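# Hook a cabinet door open using the post's hook

## Task

Swing the cabinet door open and fix it there by letting the hook on the post hang tip-down through the eye on the door; the loose cabinet has to finish resting flat on its base, or the attempt counts as failed.

## Robot and tools

Robot: two Doosan M1013 arms, left_arm and right_arm, each carrying a Robotiq 140 two-finger gripper whose fingers can fold at a hinge when pushed. Measured bases: left_arm at (-0.090, +0.604, 0) m, right_arm at (+0.090, -0.583, 0) m, both turned very slightly about z. A camera stand sits on the floor behind the arms. Something may occasionally nudge loose objects.

Frames. Scene frame: origin at table-top height midway between the nominal bases, +z up, +x out over the table, +y toward left_arm (not image left). Positions, orientations (quat wxyz), velocities and Hand targets in results are in the scene frame. Gripper frame: fingers point along +z, they open and close along y. end_effector_position is the spot between the pads when shut; fingertips reach about 33 mm past it (9 mm when wide open). Printed positions may be off by a few cm, more at long reach.

Row layout (both execute_actions and move): 18 numbers, all in [-1, 1], always for both arms: left dx, dy, dz, rx, ry, rz, left gripper position, force_limit, speed, then the same nine for the right arm. The six pose numbers are an offset, not a pose, measured from that arm's Hand target at the start of the call or action, along that Hand target's own axes. 1.0 equals 0.6 m or 180 degrees; rx, ry, rz form one rotation vector. Every row counts from the same starting Hand target, so repeating an offset in a new call moves further. Six zeros re-command the current Hand target (useful to re-assert it or to end a push). Gripper position: +1 fully open (140 mm), about -0.8 pads touch, -1 closes until blocked. force_limit (-1 soft, about 14 N, up to +1 about 58 N at slow close) and speed (-1 about 30 mm/s, +1 about 250 mm/s) both start at +1; faster closing grips harder. Resend the same three gripper numbers to leave a gripper unchanged, since 0 is itself a command.

execute_actions(actions, cameras): actions is a list of actions, each up to 15 rows, one row per 1/30 s step; a short action repeats its last row. Images appear only for an empty list or when cameras names them (cam_head_left, cam_head_right, cam_left_wrist, cam_right_wrist, or ["all"]). An empty list also shows the scene number and task.

move(target, speed, blend, stop_force, zero, blocking, cameras): straight-line paths toward target, one 18-number row or a list of up to 15 rows, all offsets from the same starting Hand targets. speed is m/s, 0.002 to 2 (default 0.25), turning capped at twice that in rad/s. blend in m rounds corners in a list. stop_force, 10 to 80 N, ends an arm's path when its estimated push against the motion exceeds that; it is unreliable while the gripper rotates, near stretched or straight-wrist poses, and for light loose objects. zero (default true) re-zeroes the force estimate first. blocking=false returns early (not allowed with stop_force). Moves run up to 10 s and do not avoid obstacles. Result adds a move: line such as done, off_target, moving, held or fault, plus limits (paced = pose clipped, held = steps withheld by a check).

wait(seconds 0 to 10), stop() brakes a running move, zoom_image(camera, region [x0,y0,x1,y1] pixels, at most 504 each way, images 672x504), clear_fault(arm) after a reported torque or force fault, read_manual(section) gives licence texts only, finished_scene(scene) ends the scene irreversibly; call nothing after it in that reply.

Controller behaviour: each step the commanded pose is clipped to within 70 mm and 16 degrees of the measured pose; Hand target in results is that clipped command, and the gripper often settles short of it. Joint speed caps apply. The clearance check withholds commands that bring the arms too close, but contact between arms is still possible and a moderate press between them can fail the scene. Wrist near the first joint's axis can make the arm swing; paths near an arm's own base can flip its shoulder, so route around.

Result lines: object_status 0 moving, 1 blocked while opening, 2 blocked while closing (a grip; check for this), 3 reached target or pads met. position_measured counts: 3 open, about 75 = 100 mm, 139 = 60 mm, 200 = 20 mm, 230 pads meet. Joint torques, External joint torques and Flange force (gripper axes, includes held weight, noisy) hint at contact. "within noise" joint velocities mean the arm is still. MOTOR HOT warns before an over-temperature brake of 30 to 60 s or more.

Avoid: any outside force of 144 N on an arm or contact torques over the joint limits (elbow 145, wrist joints 40.9 N m), which stop the arm until clear_fault; targets past a firm surface (arms are stiff); fast contacts; twisting stiff parts or holding heavy ones off-centre; tipping or dragging the cabinet off its base; letting anything fall or leaving it off the table; releasing moving parts. Fingers pushed tip-first into a surface fold quietly; grips near the palm may be loose. The robot keeps holding its last command while you think, and a running move keeps going.

Each tool is called after "Call:" in YAML: its name, and indented under it one key for each argument.

## Session

Call:
execute_actions:
  actions: []

Scene clock: 0.00 s.
left_arm: end_effector_position=(+0.4086, +0.4234, +0.2940) position_measured=3 object_status=3 end_effector_quat_wxyz=(-0.075, +0.776, -0.626, +0.008) | right_arm: end_effector_position=(+0.3317, -0.1234, +0.3232) position_measured=3 object_status=3 end_effector_quat_wxyz=(-0.521, +0.675, +0.522, -0.013)
Joint positions: left_arm=[-0.519 -0.046 1.887 0.152 1.262 2.381] | right_arm=[0.417 0.02 2.111 1.036 1.523 0.328]
Joint velocities: within noise
Joint torques (N m): no reading
External joint torques (N m): no reading
Flange force (N): no reading
Hand target: left_arm +0.4086, +0.4234, +0.2940; -0.075, +0.776, -0.626, +0.008 | right_arm +0.3317, -0.1234, +0.3232; -0.521, +0.675, +0.522, -0.013
Tool commands: left_gripper/position=+1.0 left_gripper/force_limit=+1.0 left_gripper/speed=+1.0 right_gripper/position=+1.0 right_gripper/force_limit=+1.0 right_gripper/speed=+1.0

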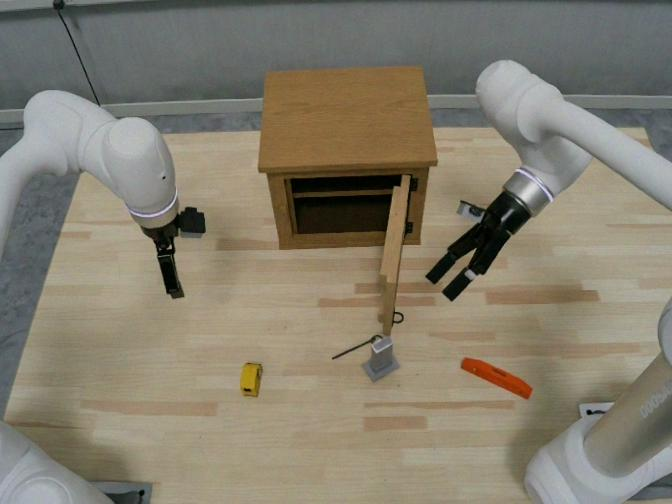

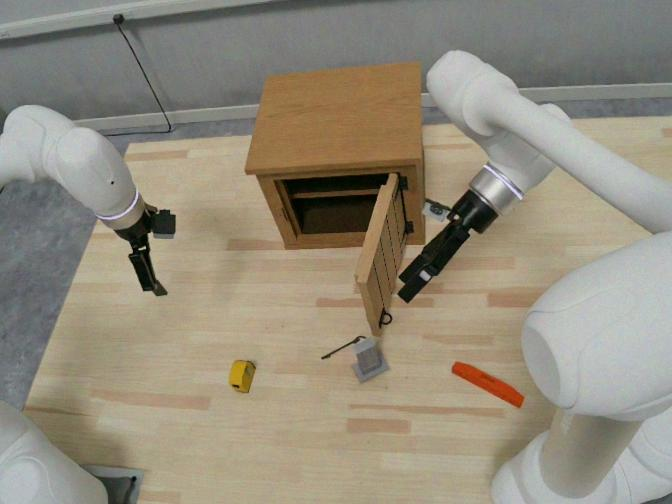

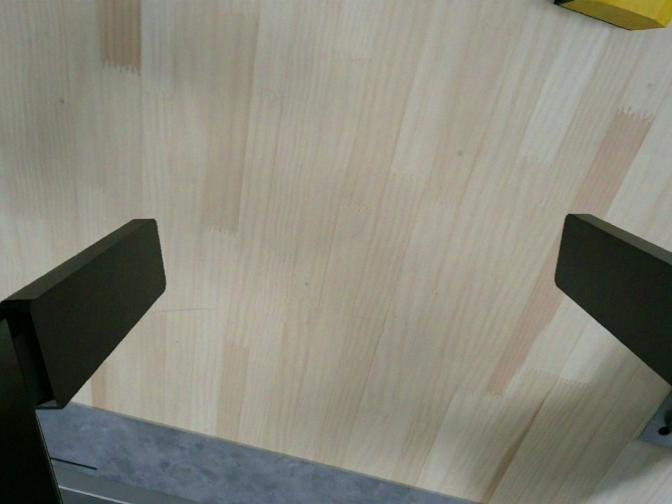

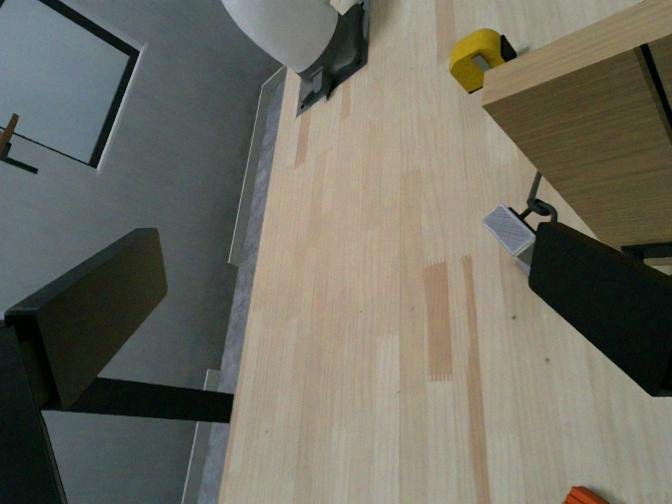

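Call:
zoom_image:
  camera: "cam_head_left"
  region: [310, 280, 430, 400]

Call:
zoom_image:
  camera: "cam_head_right"
  region: [310, 280, 430, 400]

Call:
zoom_image:
  camera: "cam_right_wrist"
  region: [440, 0, 672, 300]

Scaled by 4.200 from the camera's 672x504 image, which has a finer 960x720 frame.

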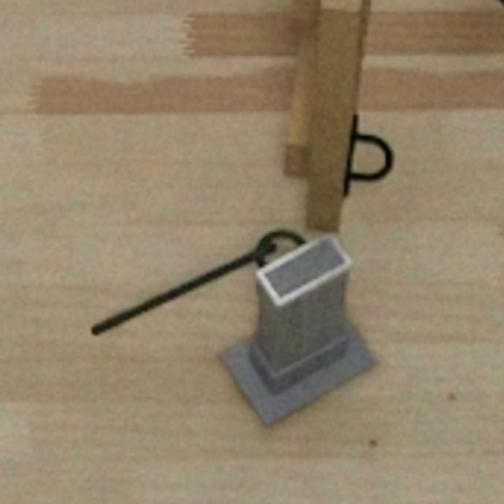

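Scaled by 4.200 from the camera's 672x504 image, which has a finer 960x720 frame.

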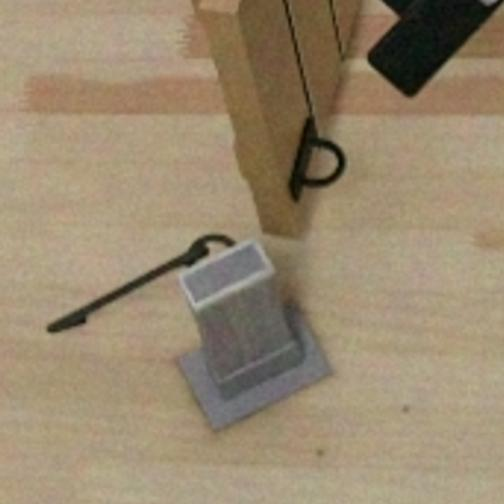

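Scaled by 1.680 from the camera's 672x504 image, which has a finer 960x720 frame.

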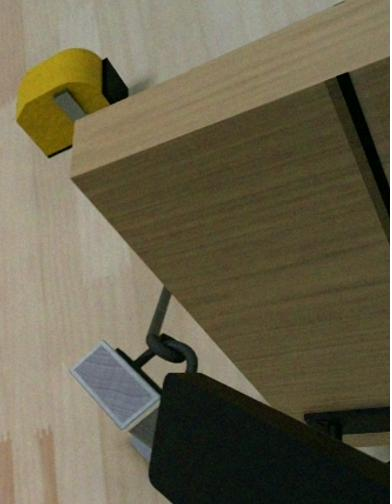

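Call:
move:
  target: [0.48,0.221,-0.202,0,0,0,1,1,1,0,0,-0.25,0,0,0,1,1,1]
  cameras: ["all"]

Call:
zoom_image:
  camera: "cam_left_wrist"
  region: [80, 0, 580, 300]

Scene clock: 56.23 s.
left_arm: end_effector_position=(+0.3290, +0.1032, +0.3735) position_measured=3 object_status=3 end_effector_quat_wxyz=(-0.075, +0.776, -0.626, +0.008) | right_arm: end_effector_position=(+0.4160, -0.2268, +0.3918) position_measured=3 object_status=3 end_effector_quat_wxyz=(-0.521, +0.675, +0.522, -0.013)
Joint positions: left_arm=[-1.017 0.168 1.514 0.148 1.494 1.913] | right_arm=[0.172 0.028 1.964 0.919 1.779 0.322]
Joint torques (N m): left_arm=[-0.42 -57.03 -42.09 4.68 0.03 -0.98] | right_arm=[-2.2 -44.32 -37.56 4.3 0.93 0.55]
External joint torques (N m): left_arm=[0.42 -2.92 -0.24 -0.01 0.02 0.98] | right_arm=[2.02 2.53 -1.58 0.11 0.46 -0.58]
Flange force (N): left_arm=[-4.7 -0.4 -0.8] | right_arm=[5.7 4.7 -0.3]
Hand target: left_arm +0.3290, +0.1031, +0.3735; -0.075, +0.776, -0.626, +0.008 | right_arm +0.4160, -0.2268, +0.3918; -0.521, +0.675, +0.522, -0.013
Off the commanded pose: left_arm 0.000 m, 0 deg | right_arm 0.000 m, 0 deg.
move: done

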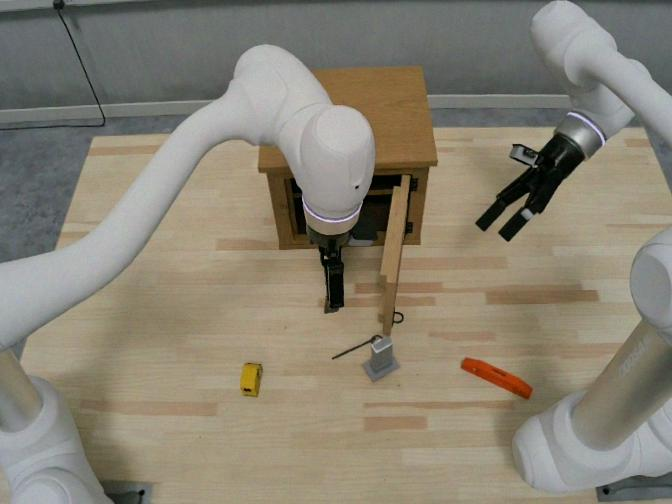

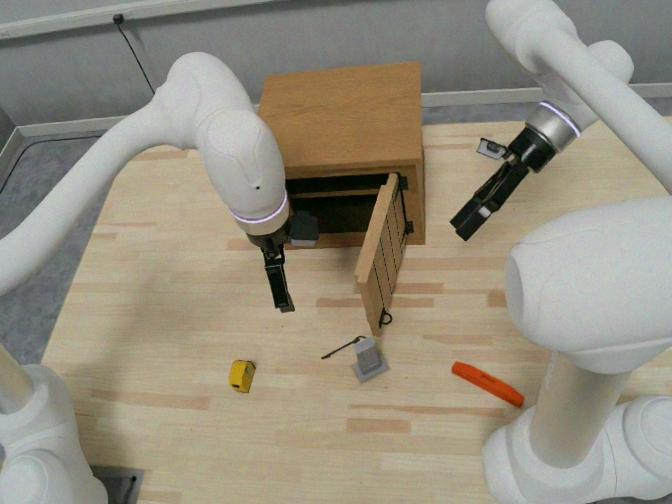

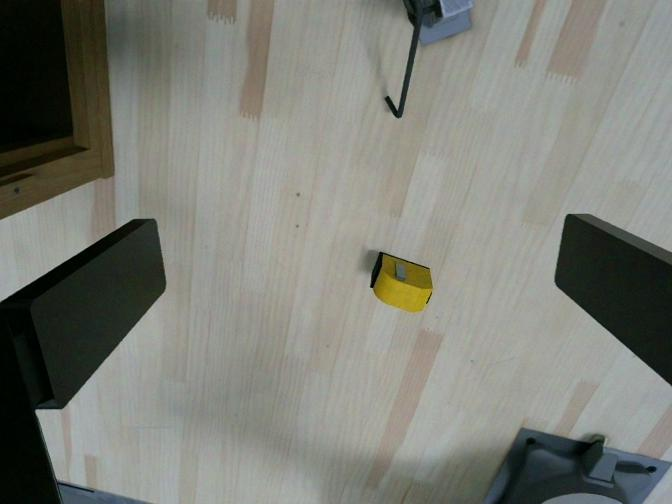

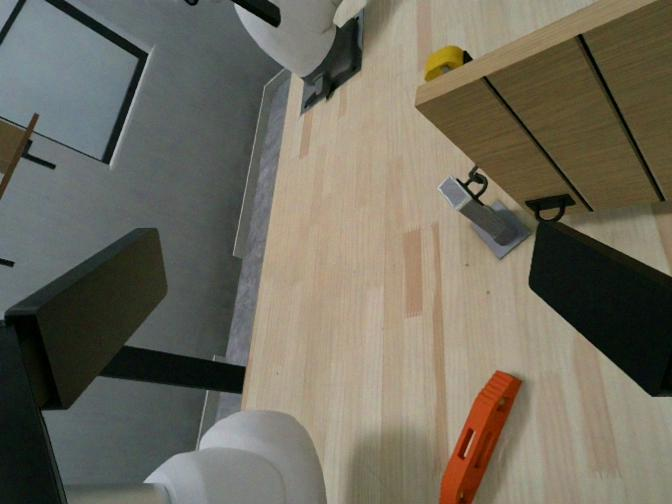

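Scaled by 1.008 from the camera's 672x504 image, which has a finer 960x720 frame.

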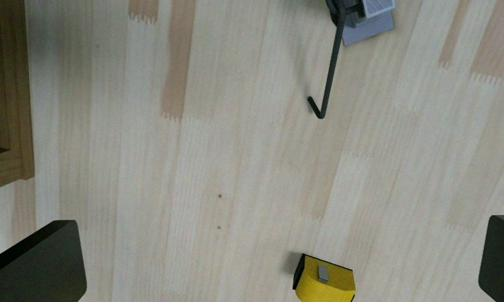

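Call:
move:
  target: [0.27,0.05,0,0,0,0,1,1,1,0,0,0,0,0,0,1,1,1]
  cameras: ["all"]

Call:
zoom_image:
  camera: "cam_left_wrist"
  region: [200, 50, 550, 330]

Scene clock: 86.33 s.
left_arm: end_effector_position=(+0.3348, -0.0606, +0.3565) position_measured=3 object_status=3 end_effector_quat_wxyz=(-0.075, +0.776, -0.626, +0.008) | right_arm: end_effector_position=(+0.4160, -0.2268, +0.3918) position_measured=3 object_status=3 end_effector_quat_wxyz=(-0.521, +0.675, +0.522, -0.013)
Joint positions: left_arm=[-1.121 0.403 1.235 0.143 1.552 1.817] | right_arm=[0.172 0.028 1.964 0.919 1.779 0.322]
Joint torques (N m): left_arm=[-1.53 -82.16 -43.35 4.64 -0.28 -0.93] | right_arm=[-2.11 -44.37 -37.43 4.32 0.95 0.55]
External joint torques (N m): left_arm=[1.92 -1.83 0.87 0.07 0.36 0.92] | right_arm=[2.22 2.37 -1.68 0.07 0.45 -0.58]
Flange force (N): left_arm=[-5.5 -1.9 1.0] | right_arm=[5.9 4.4 -0.1]
Hand target: left_arm +0.3348, -0.0606, +0.3565; -0.075, +0.776, -0.626, +0.008 | right_arm +0.4160, -0.2268, +0.3918; -0.521, +0.675, +0.522, -0.013
Off the commanded pose: left_arm 0.000 m, 0 deg | right_arm 0.000 m, 0 deg.
move: done

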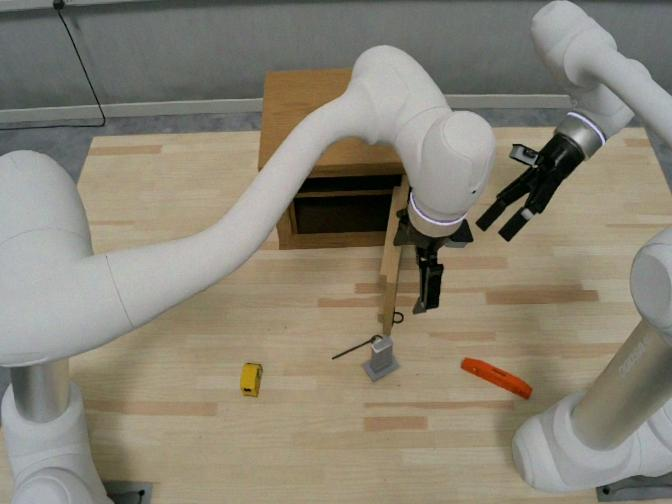

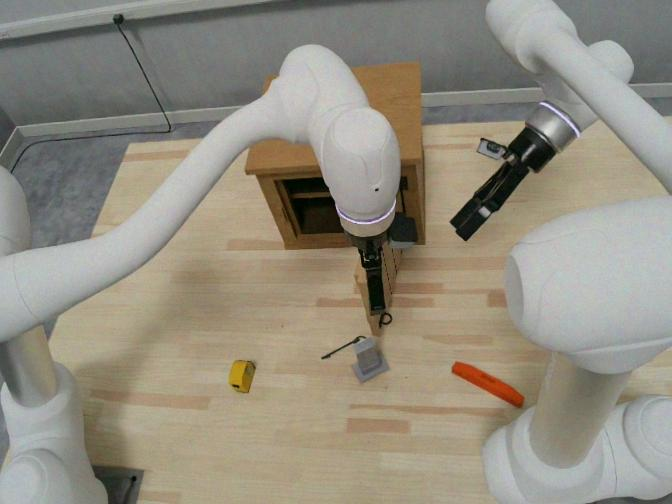

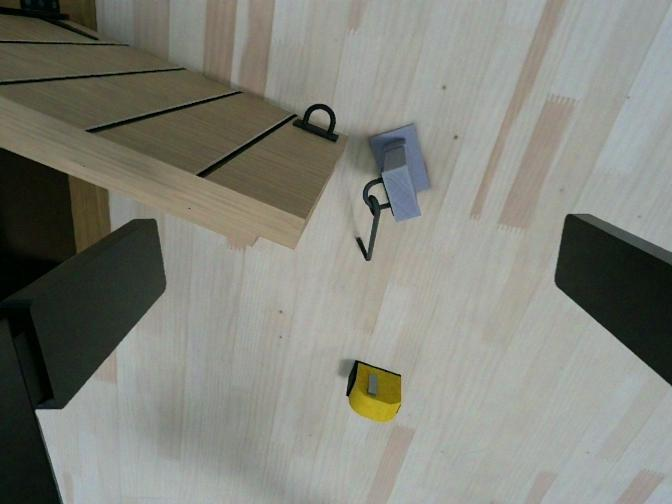

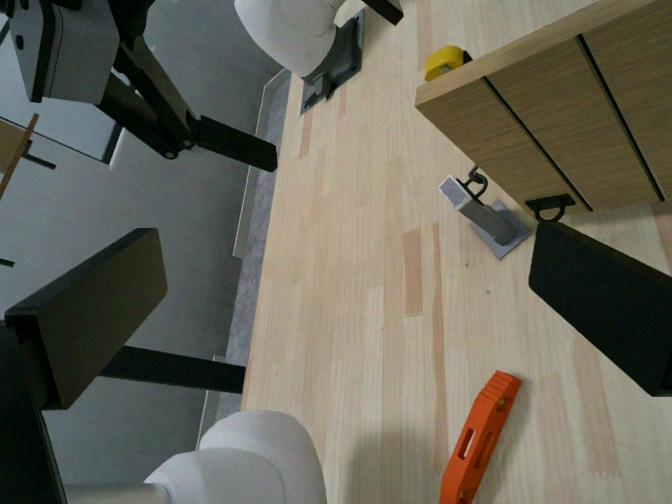

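Scaled by 1.440 from the camera's 672x504 image, which has a finer 960x720 frame.

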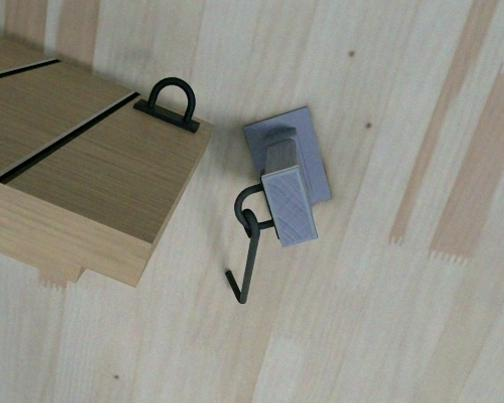

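Call:
move:
  target:
    - [-0.284,0.095,0.107,0.127,0.144,-0.091,-0.03,-1,0,-0.056,0.221,0.161,0,0,0,-1,-1,0]
    - [-0.228,0.134,0.341,0.127,0.144,-0.091,-0.03,-1,0,-0.056,0.221,0.161,0,0,0,-1,-1,0]
  blend: [0.04,0]
  cameras: ["all"]

Call:
zoom_image:
  camera: "cam_head_right"
  region: [270, 230, 430, 390]

Call:
zoom_image:
  camera: "cam_head_left"
  region: [300, 230, 460, 390]

Scene clock: 205.73 s.
left_arm: end_effector_position=(+0.2490, +0.0779, +0.1553) position_measured=132 object_status=3 end_effector_quat_wxyz=(-0.083, +0.805, -0.498, +0.313) | right_arm: end_effector_position=(+0.4381, -0.1728, +0.2348) position_measured=233 object_status=3 end_effector_quat_wxyz=(-0.521, +0.675, +0.522, -0.013)
Joint positions: left_arm=[-1.357 0.086 2.166 0.899 0.743 0.698] | right_arm=[0.26 0.234 2.057 0.949 1.541 0.125]
Joint torques (N m): left_arm=[-0.99 -42.44 -35.81 3.27 0.02 -0.99] | right_arm=[-2 -60.16 -31.93 3.6 1.36 0.54]
External joint torques (N m): left_arm=[1.08 -2.73 -0.26 -0.01 0.15 0.96] | right_arm=[1.94 2.49 -1.53 0.07 0.45 -0.58]
Flange force (N): left_arm=[-0.2 -6.5 -4.3] | right_arm=[4.4 5.5 1.2]
Hand target: left_arm +0.2490, +0.0779, +0.1553; -0.083, +0.805, -0.498, +0.313 | right_arm +0.4381, -0.1728, +0.2348; -0.521, +0.675, +0.522, -0.013
Off the commanded pose: left_arm 0.000 m, 0 deg | right_arm 0.000 m, 0 deg.
move: done

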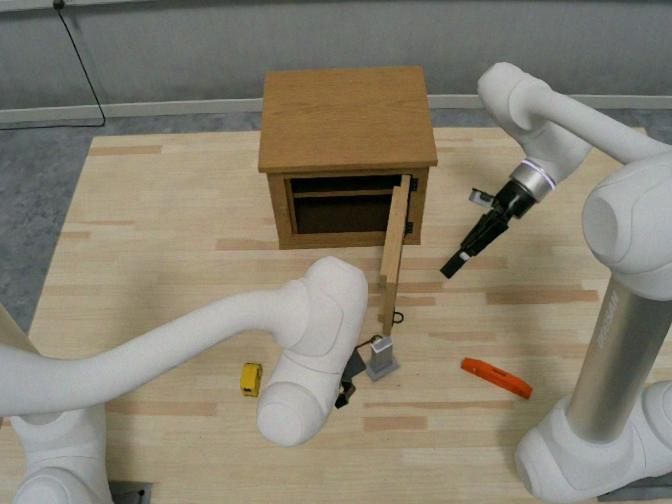

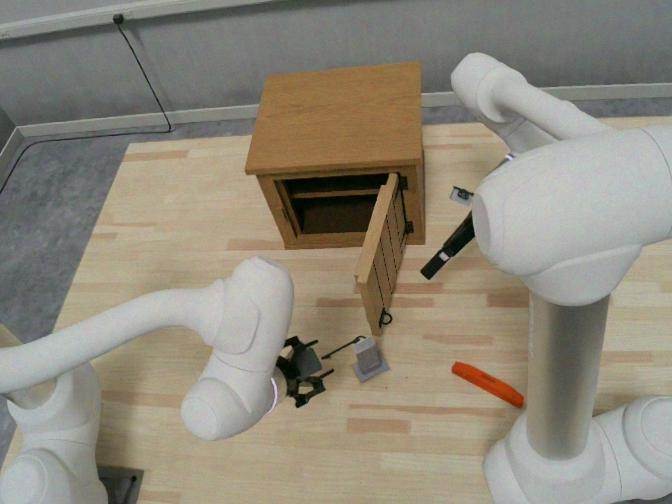

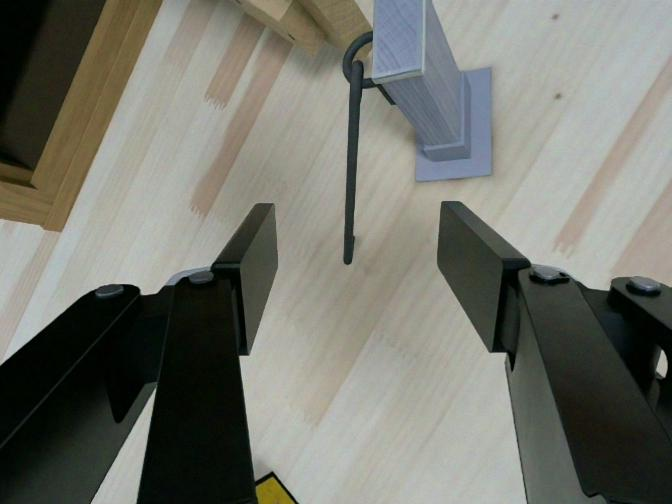

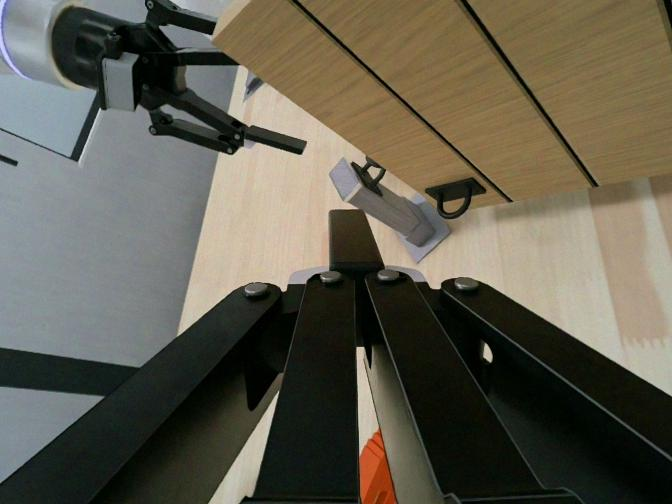

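Scaled by 3.150 from the camera's 672x504 image, which has a finer 960x720 frame.

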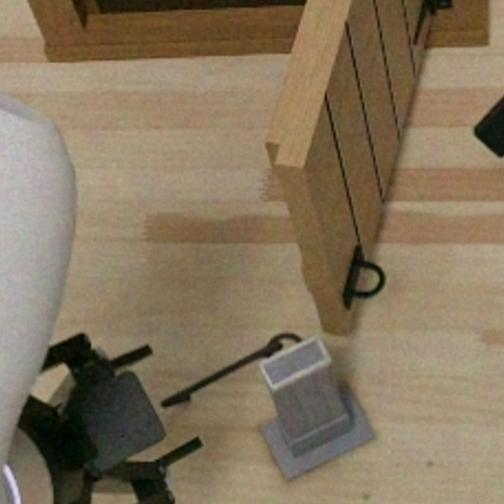

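Scaled by 3.150 from the camera's 672x504 image, which has a finer 960x720 frame.

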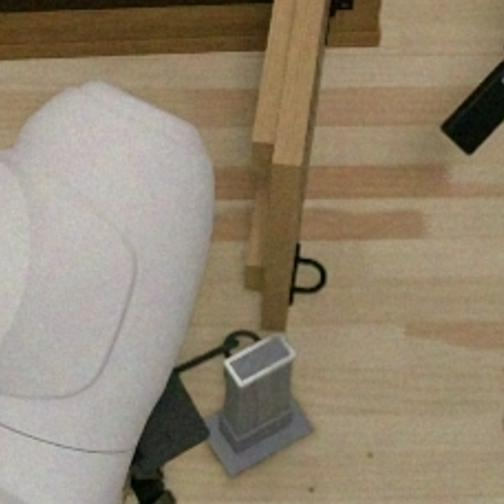

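Call:
move:
  target:
    - [0,0,0.167,0,0,0,-0.03,-1,0,0.277,0.087,0.183,0,0,0,-1,-1,0]
    - [0,0,0.167,0,0,0,-1,-0.3,-1,0.277,0.087,0.183,0,0,0,-1,-1,0]
  speed: 0.08
  cameras: ["all"]

Call:
zoom_image:
  camera: "cam_head_left"
  region: [300, 230, 460, 390]

Scene clock: 239.53 s.
left_arm: end_effector_position=(+0.3076, +0.0600, +0.0760) position_measured=222 object_status=0 end_effector_quat_wxyz=(-0.083, +0.805, -0.498, +0.313) | right_arm: end_effector_position=(+0.4880, +0.0270, +0.2346) position_measured=233 object_status=3 end_effector_quat_wxyz=(-0.521, +0.675, +0.522, -0.013)
Joint positions: left_arm=[-1.255 0.245 2.163 1.083 0.596 0.553] | right_arm=[0.522 0.413 1.797 1.098 1.408 0.3]
Joint torques (N m): left_arm=[1.31 -54.34 -31.34 1.99 0.96 -1.28] | right_arm=[-0.61 -62.9 -38.74 4.04 -1.16 0.64]
External joint torques (N m): left_arm=[-1.29 -3.53 -1.04 0.31 -0.55 1.26] | right_arm=[0.21 -15.78 2.42 -0.4 2.64 -0.68]
Flange force (N): left_arm=[1.8 -3.8 -7.7] | right_arm=[-13.0 -25.9 -7.1]
Hand target: left_arm +0.3076, +0.0600, +0.0760; -0.083, +0.805, -0.498, +0.313 | right_arm +0.4880, +0.0270, +0.2346; -0.521, +0.675, +0.522, -0.013
Off the commanded pose: left_arm 0.000 m, 0 deg | right_arm 0.000 m, 0 deg.
move: done

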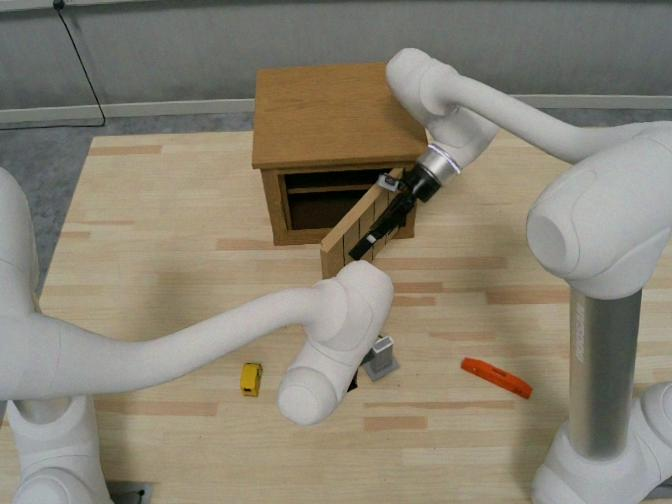

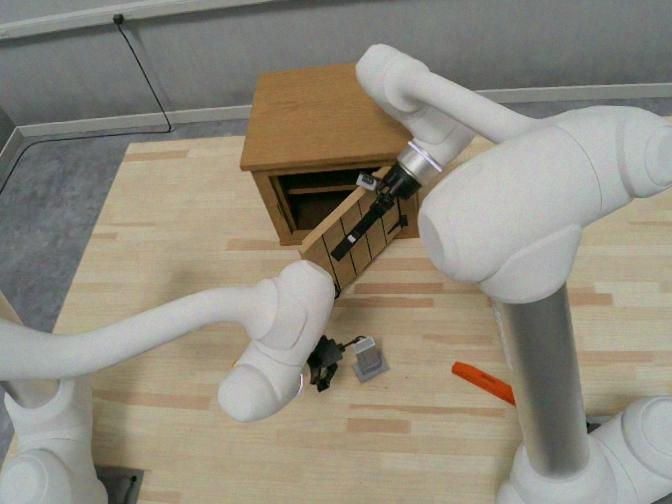

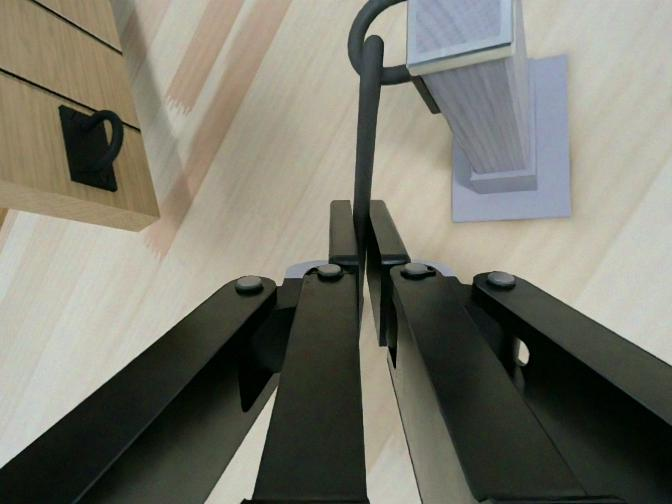

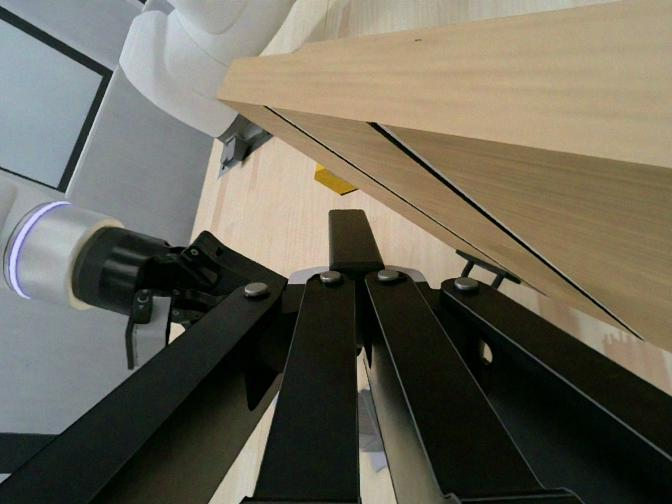

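Scaled by 3.150 from the camera's 672x504 image, which has a finer 960x720 frame.

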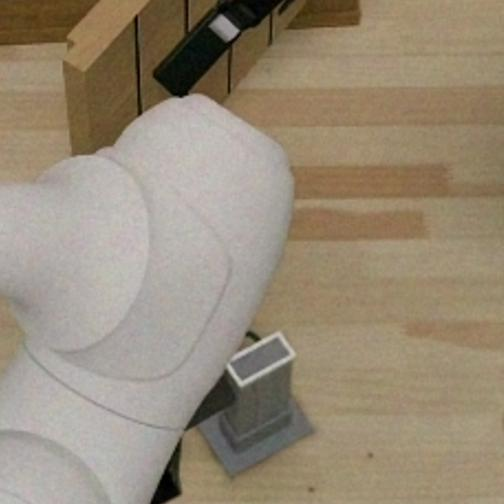

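Call:
move:
  target:
    - [0.0105,-0.036,-0.032,-0.004,-0.0915,0.102,-1,-0.3,-1,0,0,0,0,0,0,-1,-1,0]
    - [0.040,-0.065,-0.057,-0.0075,-0.183,0.2035,-1,-0.3,-1,0,0,0,0,0,0,-1,-1,0]
    - [0.083,-0.083,-0.072,-0.011,-0.2745,0.305,-1,-0.3,-1,0,0,0,0,0,0,-1,-1,0]
    - [0.1315,-0.087,-0.073,-0.015,-0.366,0.407,-1,-0.3,-1,0,0,0,0,0,0,-1,-1,0]
    - [0.115,-0.110,-0.029,-0.078,-0.201,0.470,-1,-0.3,-1,0,0,0,0,0,0,-1,-1,0]
  speed: 0.2
  blend: [0.01,0.01,0.01,0.01,0]
  cameras: ["all"]

Call:
zoom_image:
  camera: "cam_head_left"
  region: [320, 250, 440, 370]

Call:
zoom_image:
  camera: "cam_left_wrist"
  region: [200, 0, 500, 250]

Scene clock: 336.47 s.
left_arm: end_effector_position=(+0.3682, +0.0366, +0.1482) position_measured=222 object_status=2 end_effector_quat_wxyz=(+0.316, -0.322, +0.884, +0.121) | right_arm: end_effector_position=(+0.4880, +0.0270, +0.2346) position_measured=233 object_status=3 end_effector_quat_wxyz=(-0.521, +0.675, +0.522, -0.013)
Joint positions: left_arm=[-1.231 0.489 1.637 0.656 1.352 2.539] | right_arm=[0.522 0.413 1.797 1.098 1.408 0.3]
Joint torques (N m): left_arm=[-0.76 -83.99 -36.89 4.42 0.87 -1.19] | right_arm=[-0.68 -63.09 -38.78 4.04 -1.17 0.67]
External joint torques (N m): left_arm=[0.65 -2.5 -0.12 -0.07 0.14 1.19] | right_arm=[0.21 -15.3 2.54 -0.41 2.65 -0.7]
Flange force (N): left_arm=[-4.1 1.8 -1.2] | right_arm=[-13.1 -25.3 -6.9]
Hand target: left_arm +0.3682, +0.0366, +0.1482; +0.316, -0.322, +0.884, +0.121 | right_arm +0.4880, +0.0270, +0.2346; -0.521, +0.675, +0.522, -0.013
Off the commanded pose: left_arm 0.000 m, 0 deg | right_arm 0.000 m, 0 deg.
move: done

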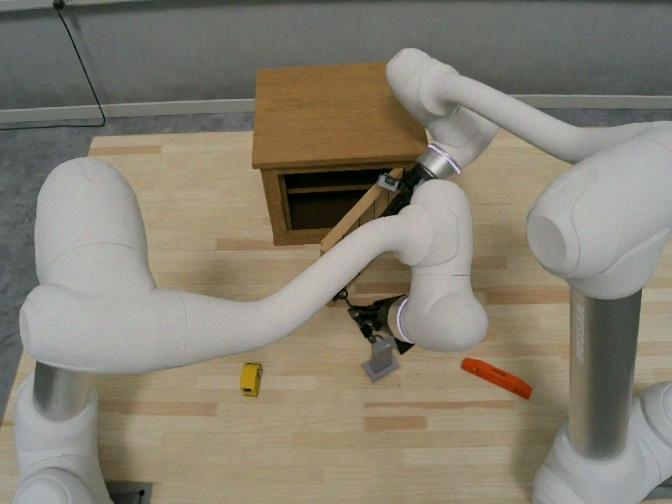

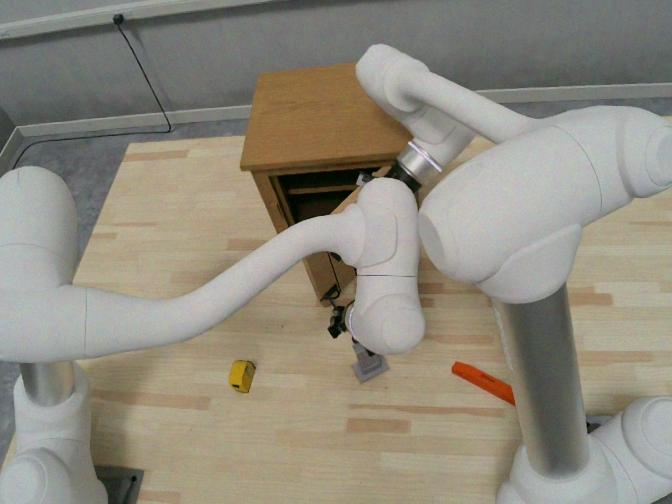

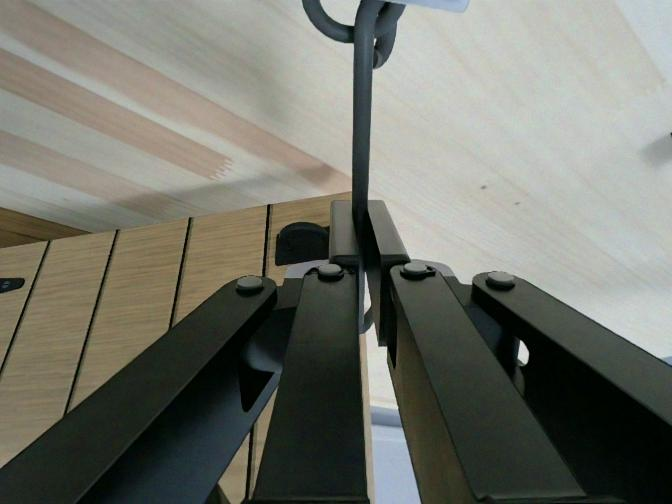

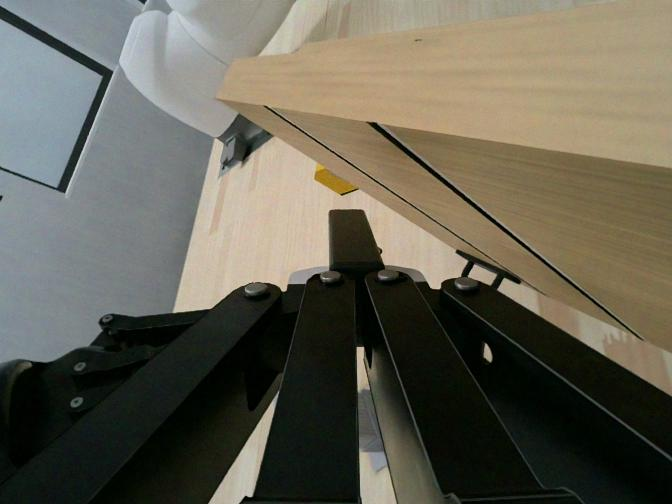

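Scaled by 4.200 from the camera's 672x504 image, which has a finer 960x720 frame.

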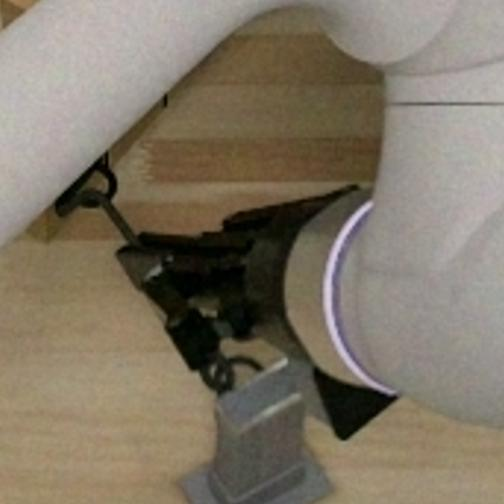

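Scaled by 1.680 from the camera's 672x504 image, which has a finer 960x720 frame.

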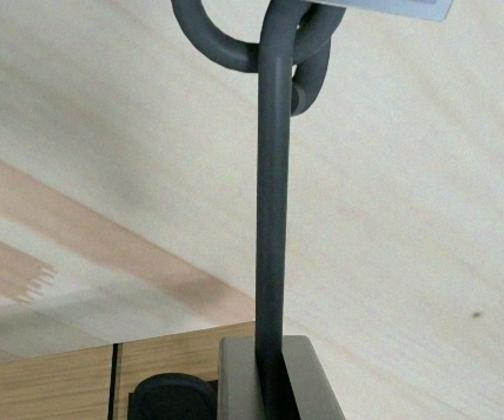

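Call:
zoom_image:
  camera: "cam_head_left"
  region: [325, 275, 375, 315]

Call:
zoom_image:
  camera: "cam_head_right"
  region: [310, 270, 370, 318]

Call:
zoom_image:
  camera: "cam_left_wrist"
  region: [240, 170, 440, 350]

Scaled by 10.080 from the camera's 672x504 image, which has a finer 960x720 frame.

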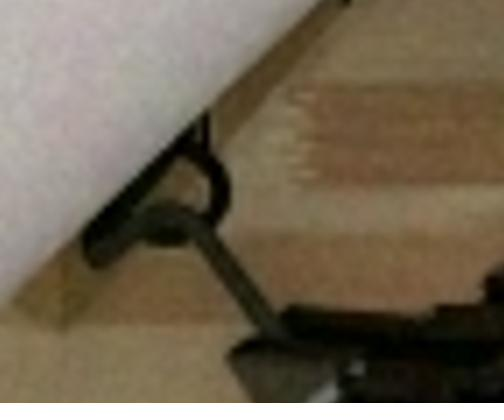

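Scaled by 8.400 from the camera's 672x504 image, which has a finer 960x720 frame.

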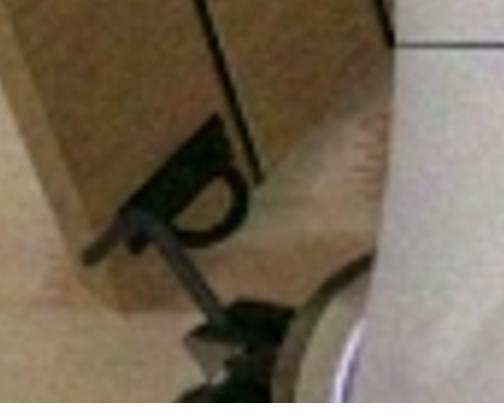

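Scaled by 2.520 from the camera's 672x504 image, which has a finer 960x720 frame.

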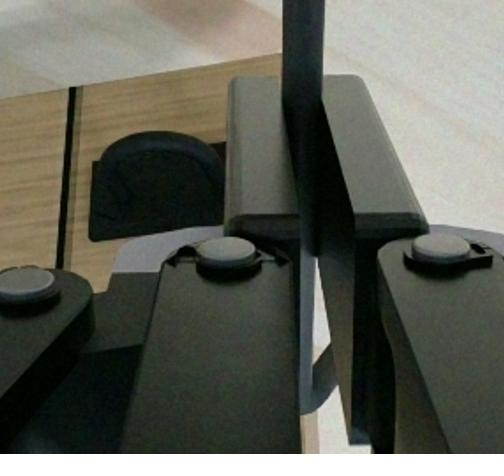

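Call:
move:
  target: [0,-0.0165,-0.001,0.039,0,0.047,-1,-0.3,-1,0.027,0.014,0.009,0,0,0,-1,-1,0]
  speed: 0.1
  cameras: ["all"]

Call:
zoom_image:
  camera: "cam_head_left"
  region: [325, 270, 385, 318]

Call:
zoom_image:
  camera: "cam_head_right"
  region: [310, 270, 370, 318]

Call:
zoom_image:
  camera: "cam_left_wrist"
  region: [240, 170, 440, 350]

Scene clock: 394.30 s.
left_arm: end_effector_position=(+0.3743, +0.0288, +0.1485) position_measured=222 object_status=2 end_effector_quat_wxyz=(+0.325, -0.236, +0.911, +0.090) | right_arm: end_effector_position=(+0.4981, +0.0431, +0.2346) position_measured=233 object_status=3 end_effector_quat_wxyz=(-0.521, +0.675, +0.522, -0.013)
Joint positions: left_arm=[-1.24 0.447 1.703 0.723 1.235 2.646] | right_arm=[0.534 0.436 1.761 1.103 1.405 0.316]
Joint torques (N m): left_arm=[1.31 -79.41 -35.9 4.96 2.13 -0.41] | right_arm=[-7.47 -69.34 -38.9 3.78 -0.92 0.57]
External joint torques (N m): left_arm=[-1.34 -3.41 -1.31 -0.74 -1.28 0.41] | right_arm=[7.12 -11.69 2.28 -0.13 2.36 -0.6]
Flange force (N): left_arm=[-1.6 2.4 -2.8] | right_arm=[-7.2 -22.0 3.2]
Hand target: left_arm +0.3743, +0.0288, +0.1485; +0.325, -0.236, +0.911, +0.090 | right_arm +0.4982, +0.0431, +0.2346; -0.521, +0.675, +0.522, -0.013
Off the commanded pose: left_arm 0.000 m, 0 deg | right_arm 0.000 m, 0 deg.
move: done

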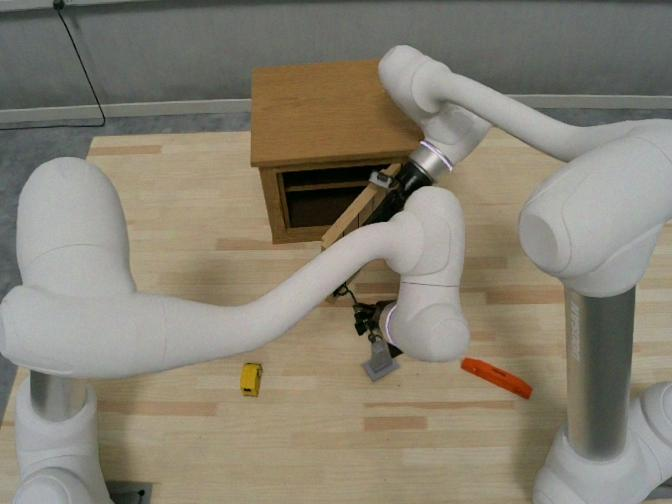

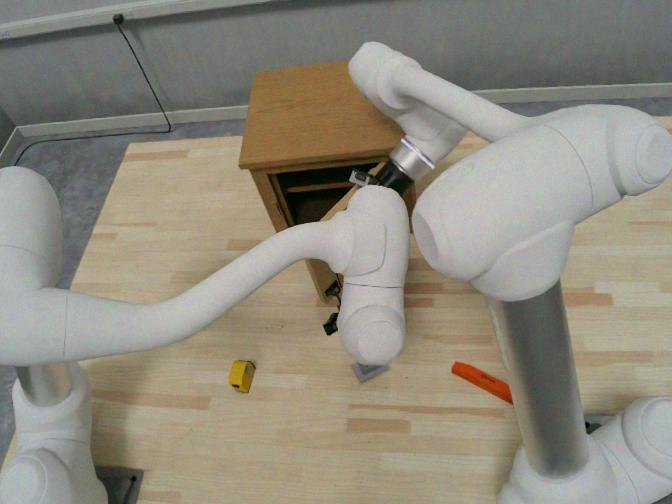

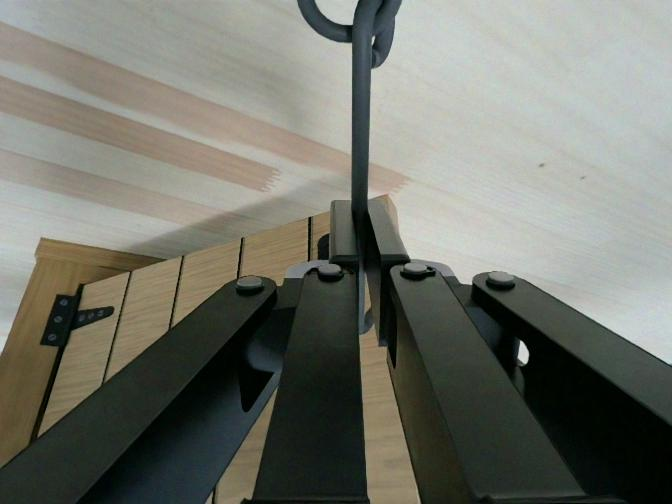

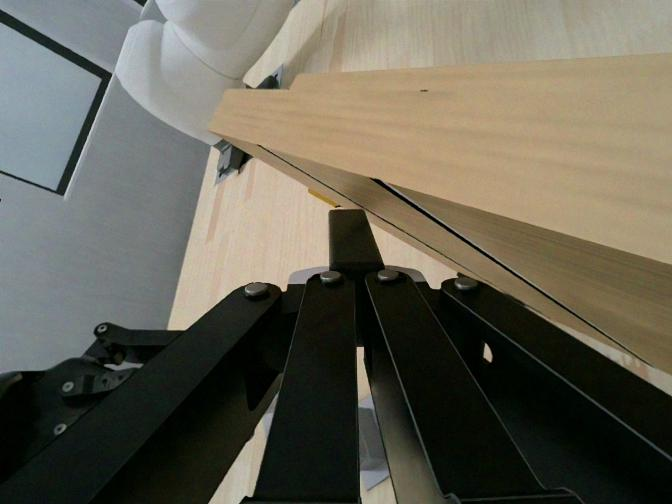

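Scaled by 8.400 from the camera's 672x504 image, which has a finer 960x720 frame.

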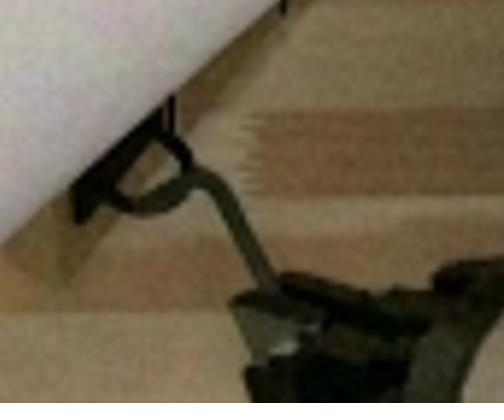

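Scaled by 8.400 from the camera's 672x504 image, which has a finer 960x720 frame.

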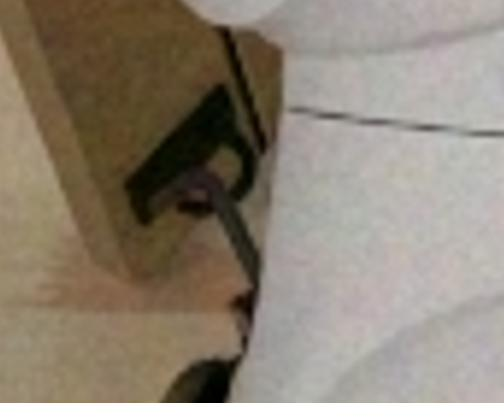

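Scaled by 2.520 from the camera's 672x504 image, which has a finer 960x720 frame.

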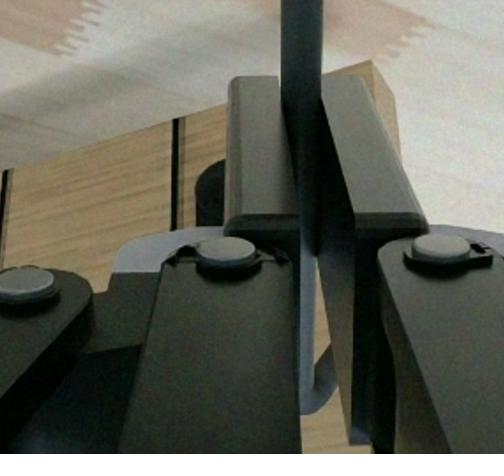

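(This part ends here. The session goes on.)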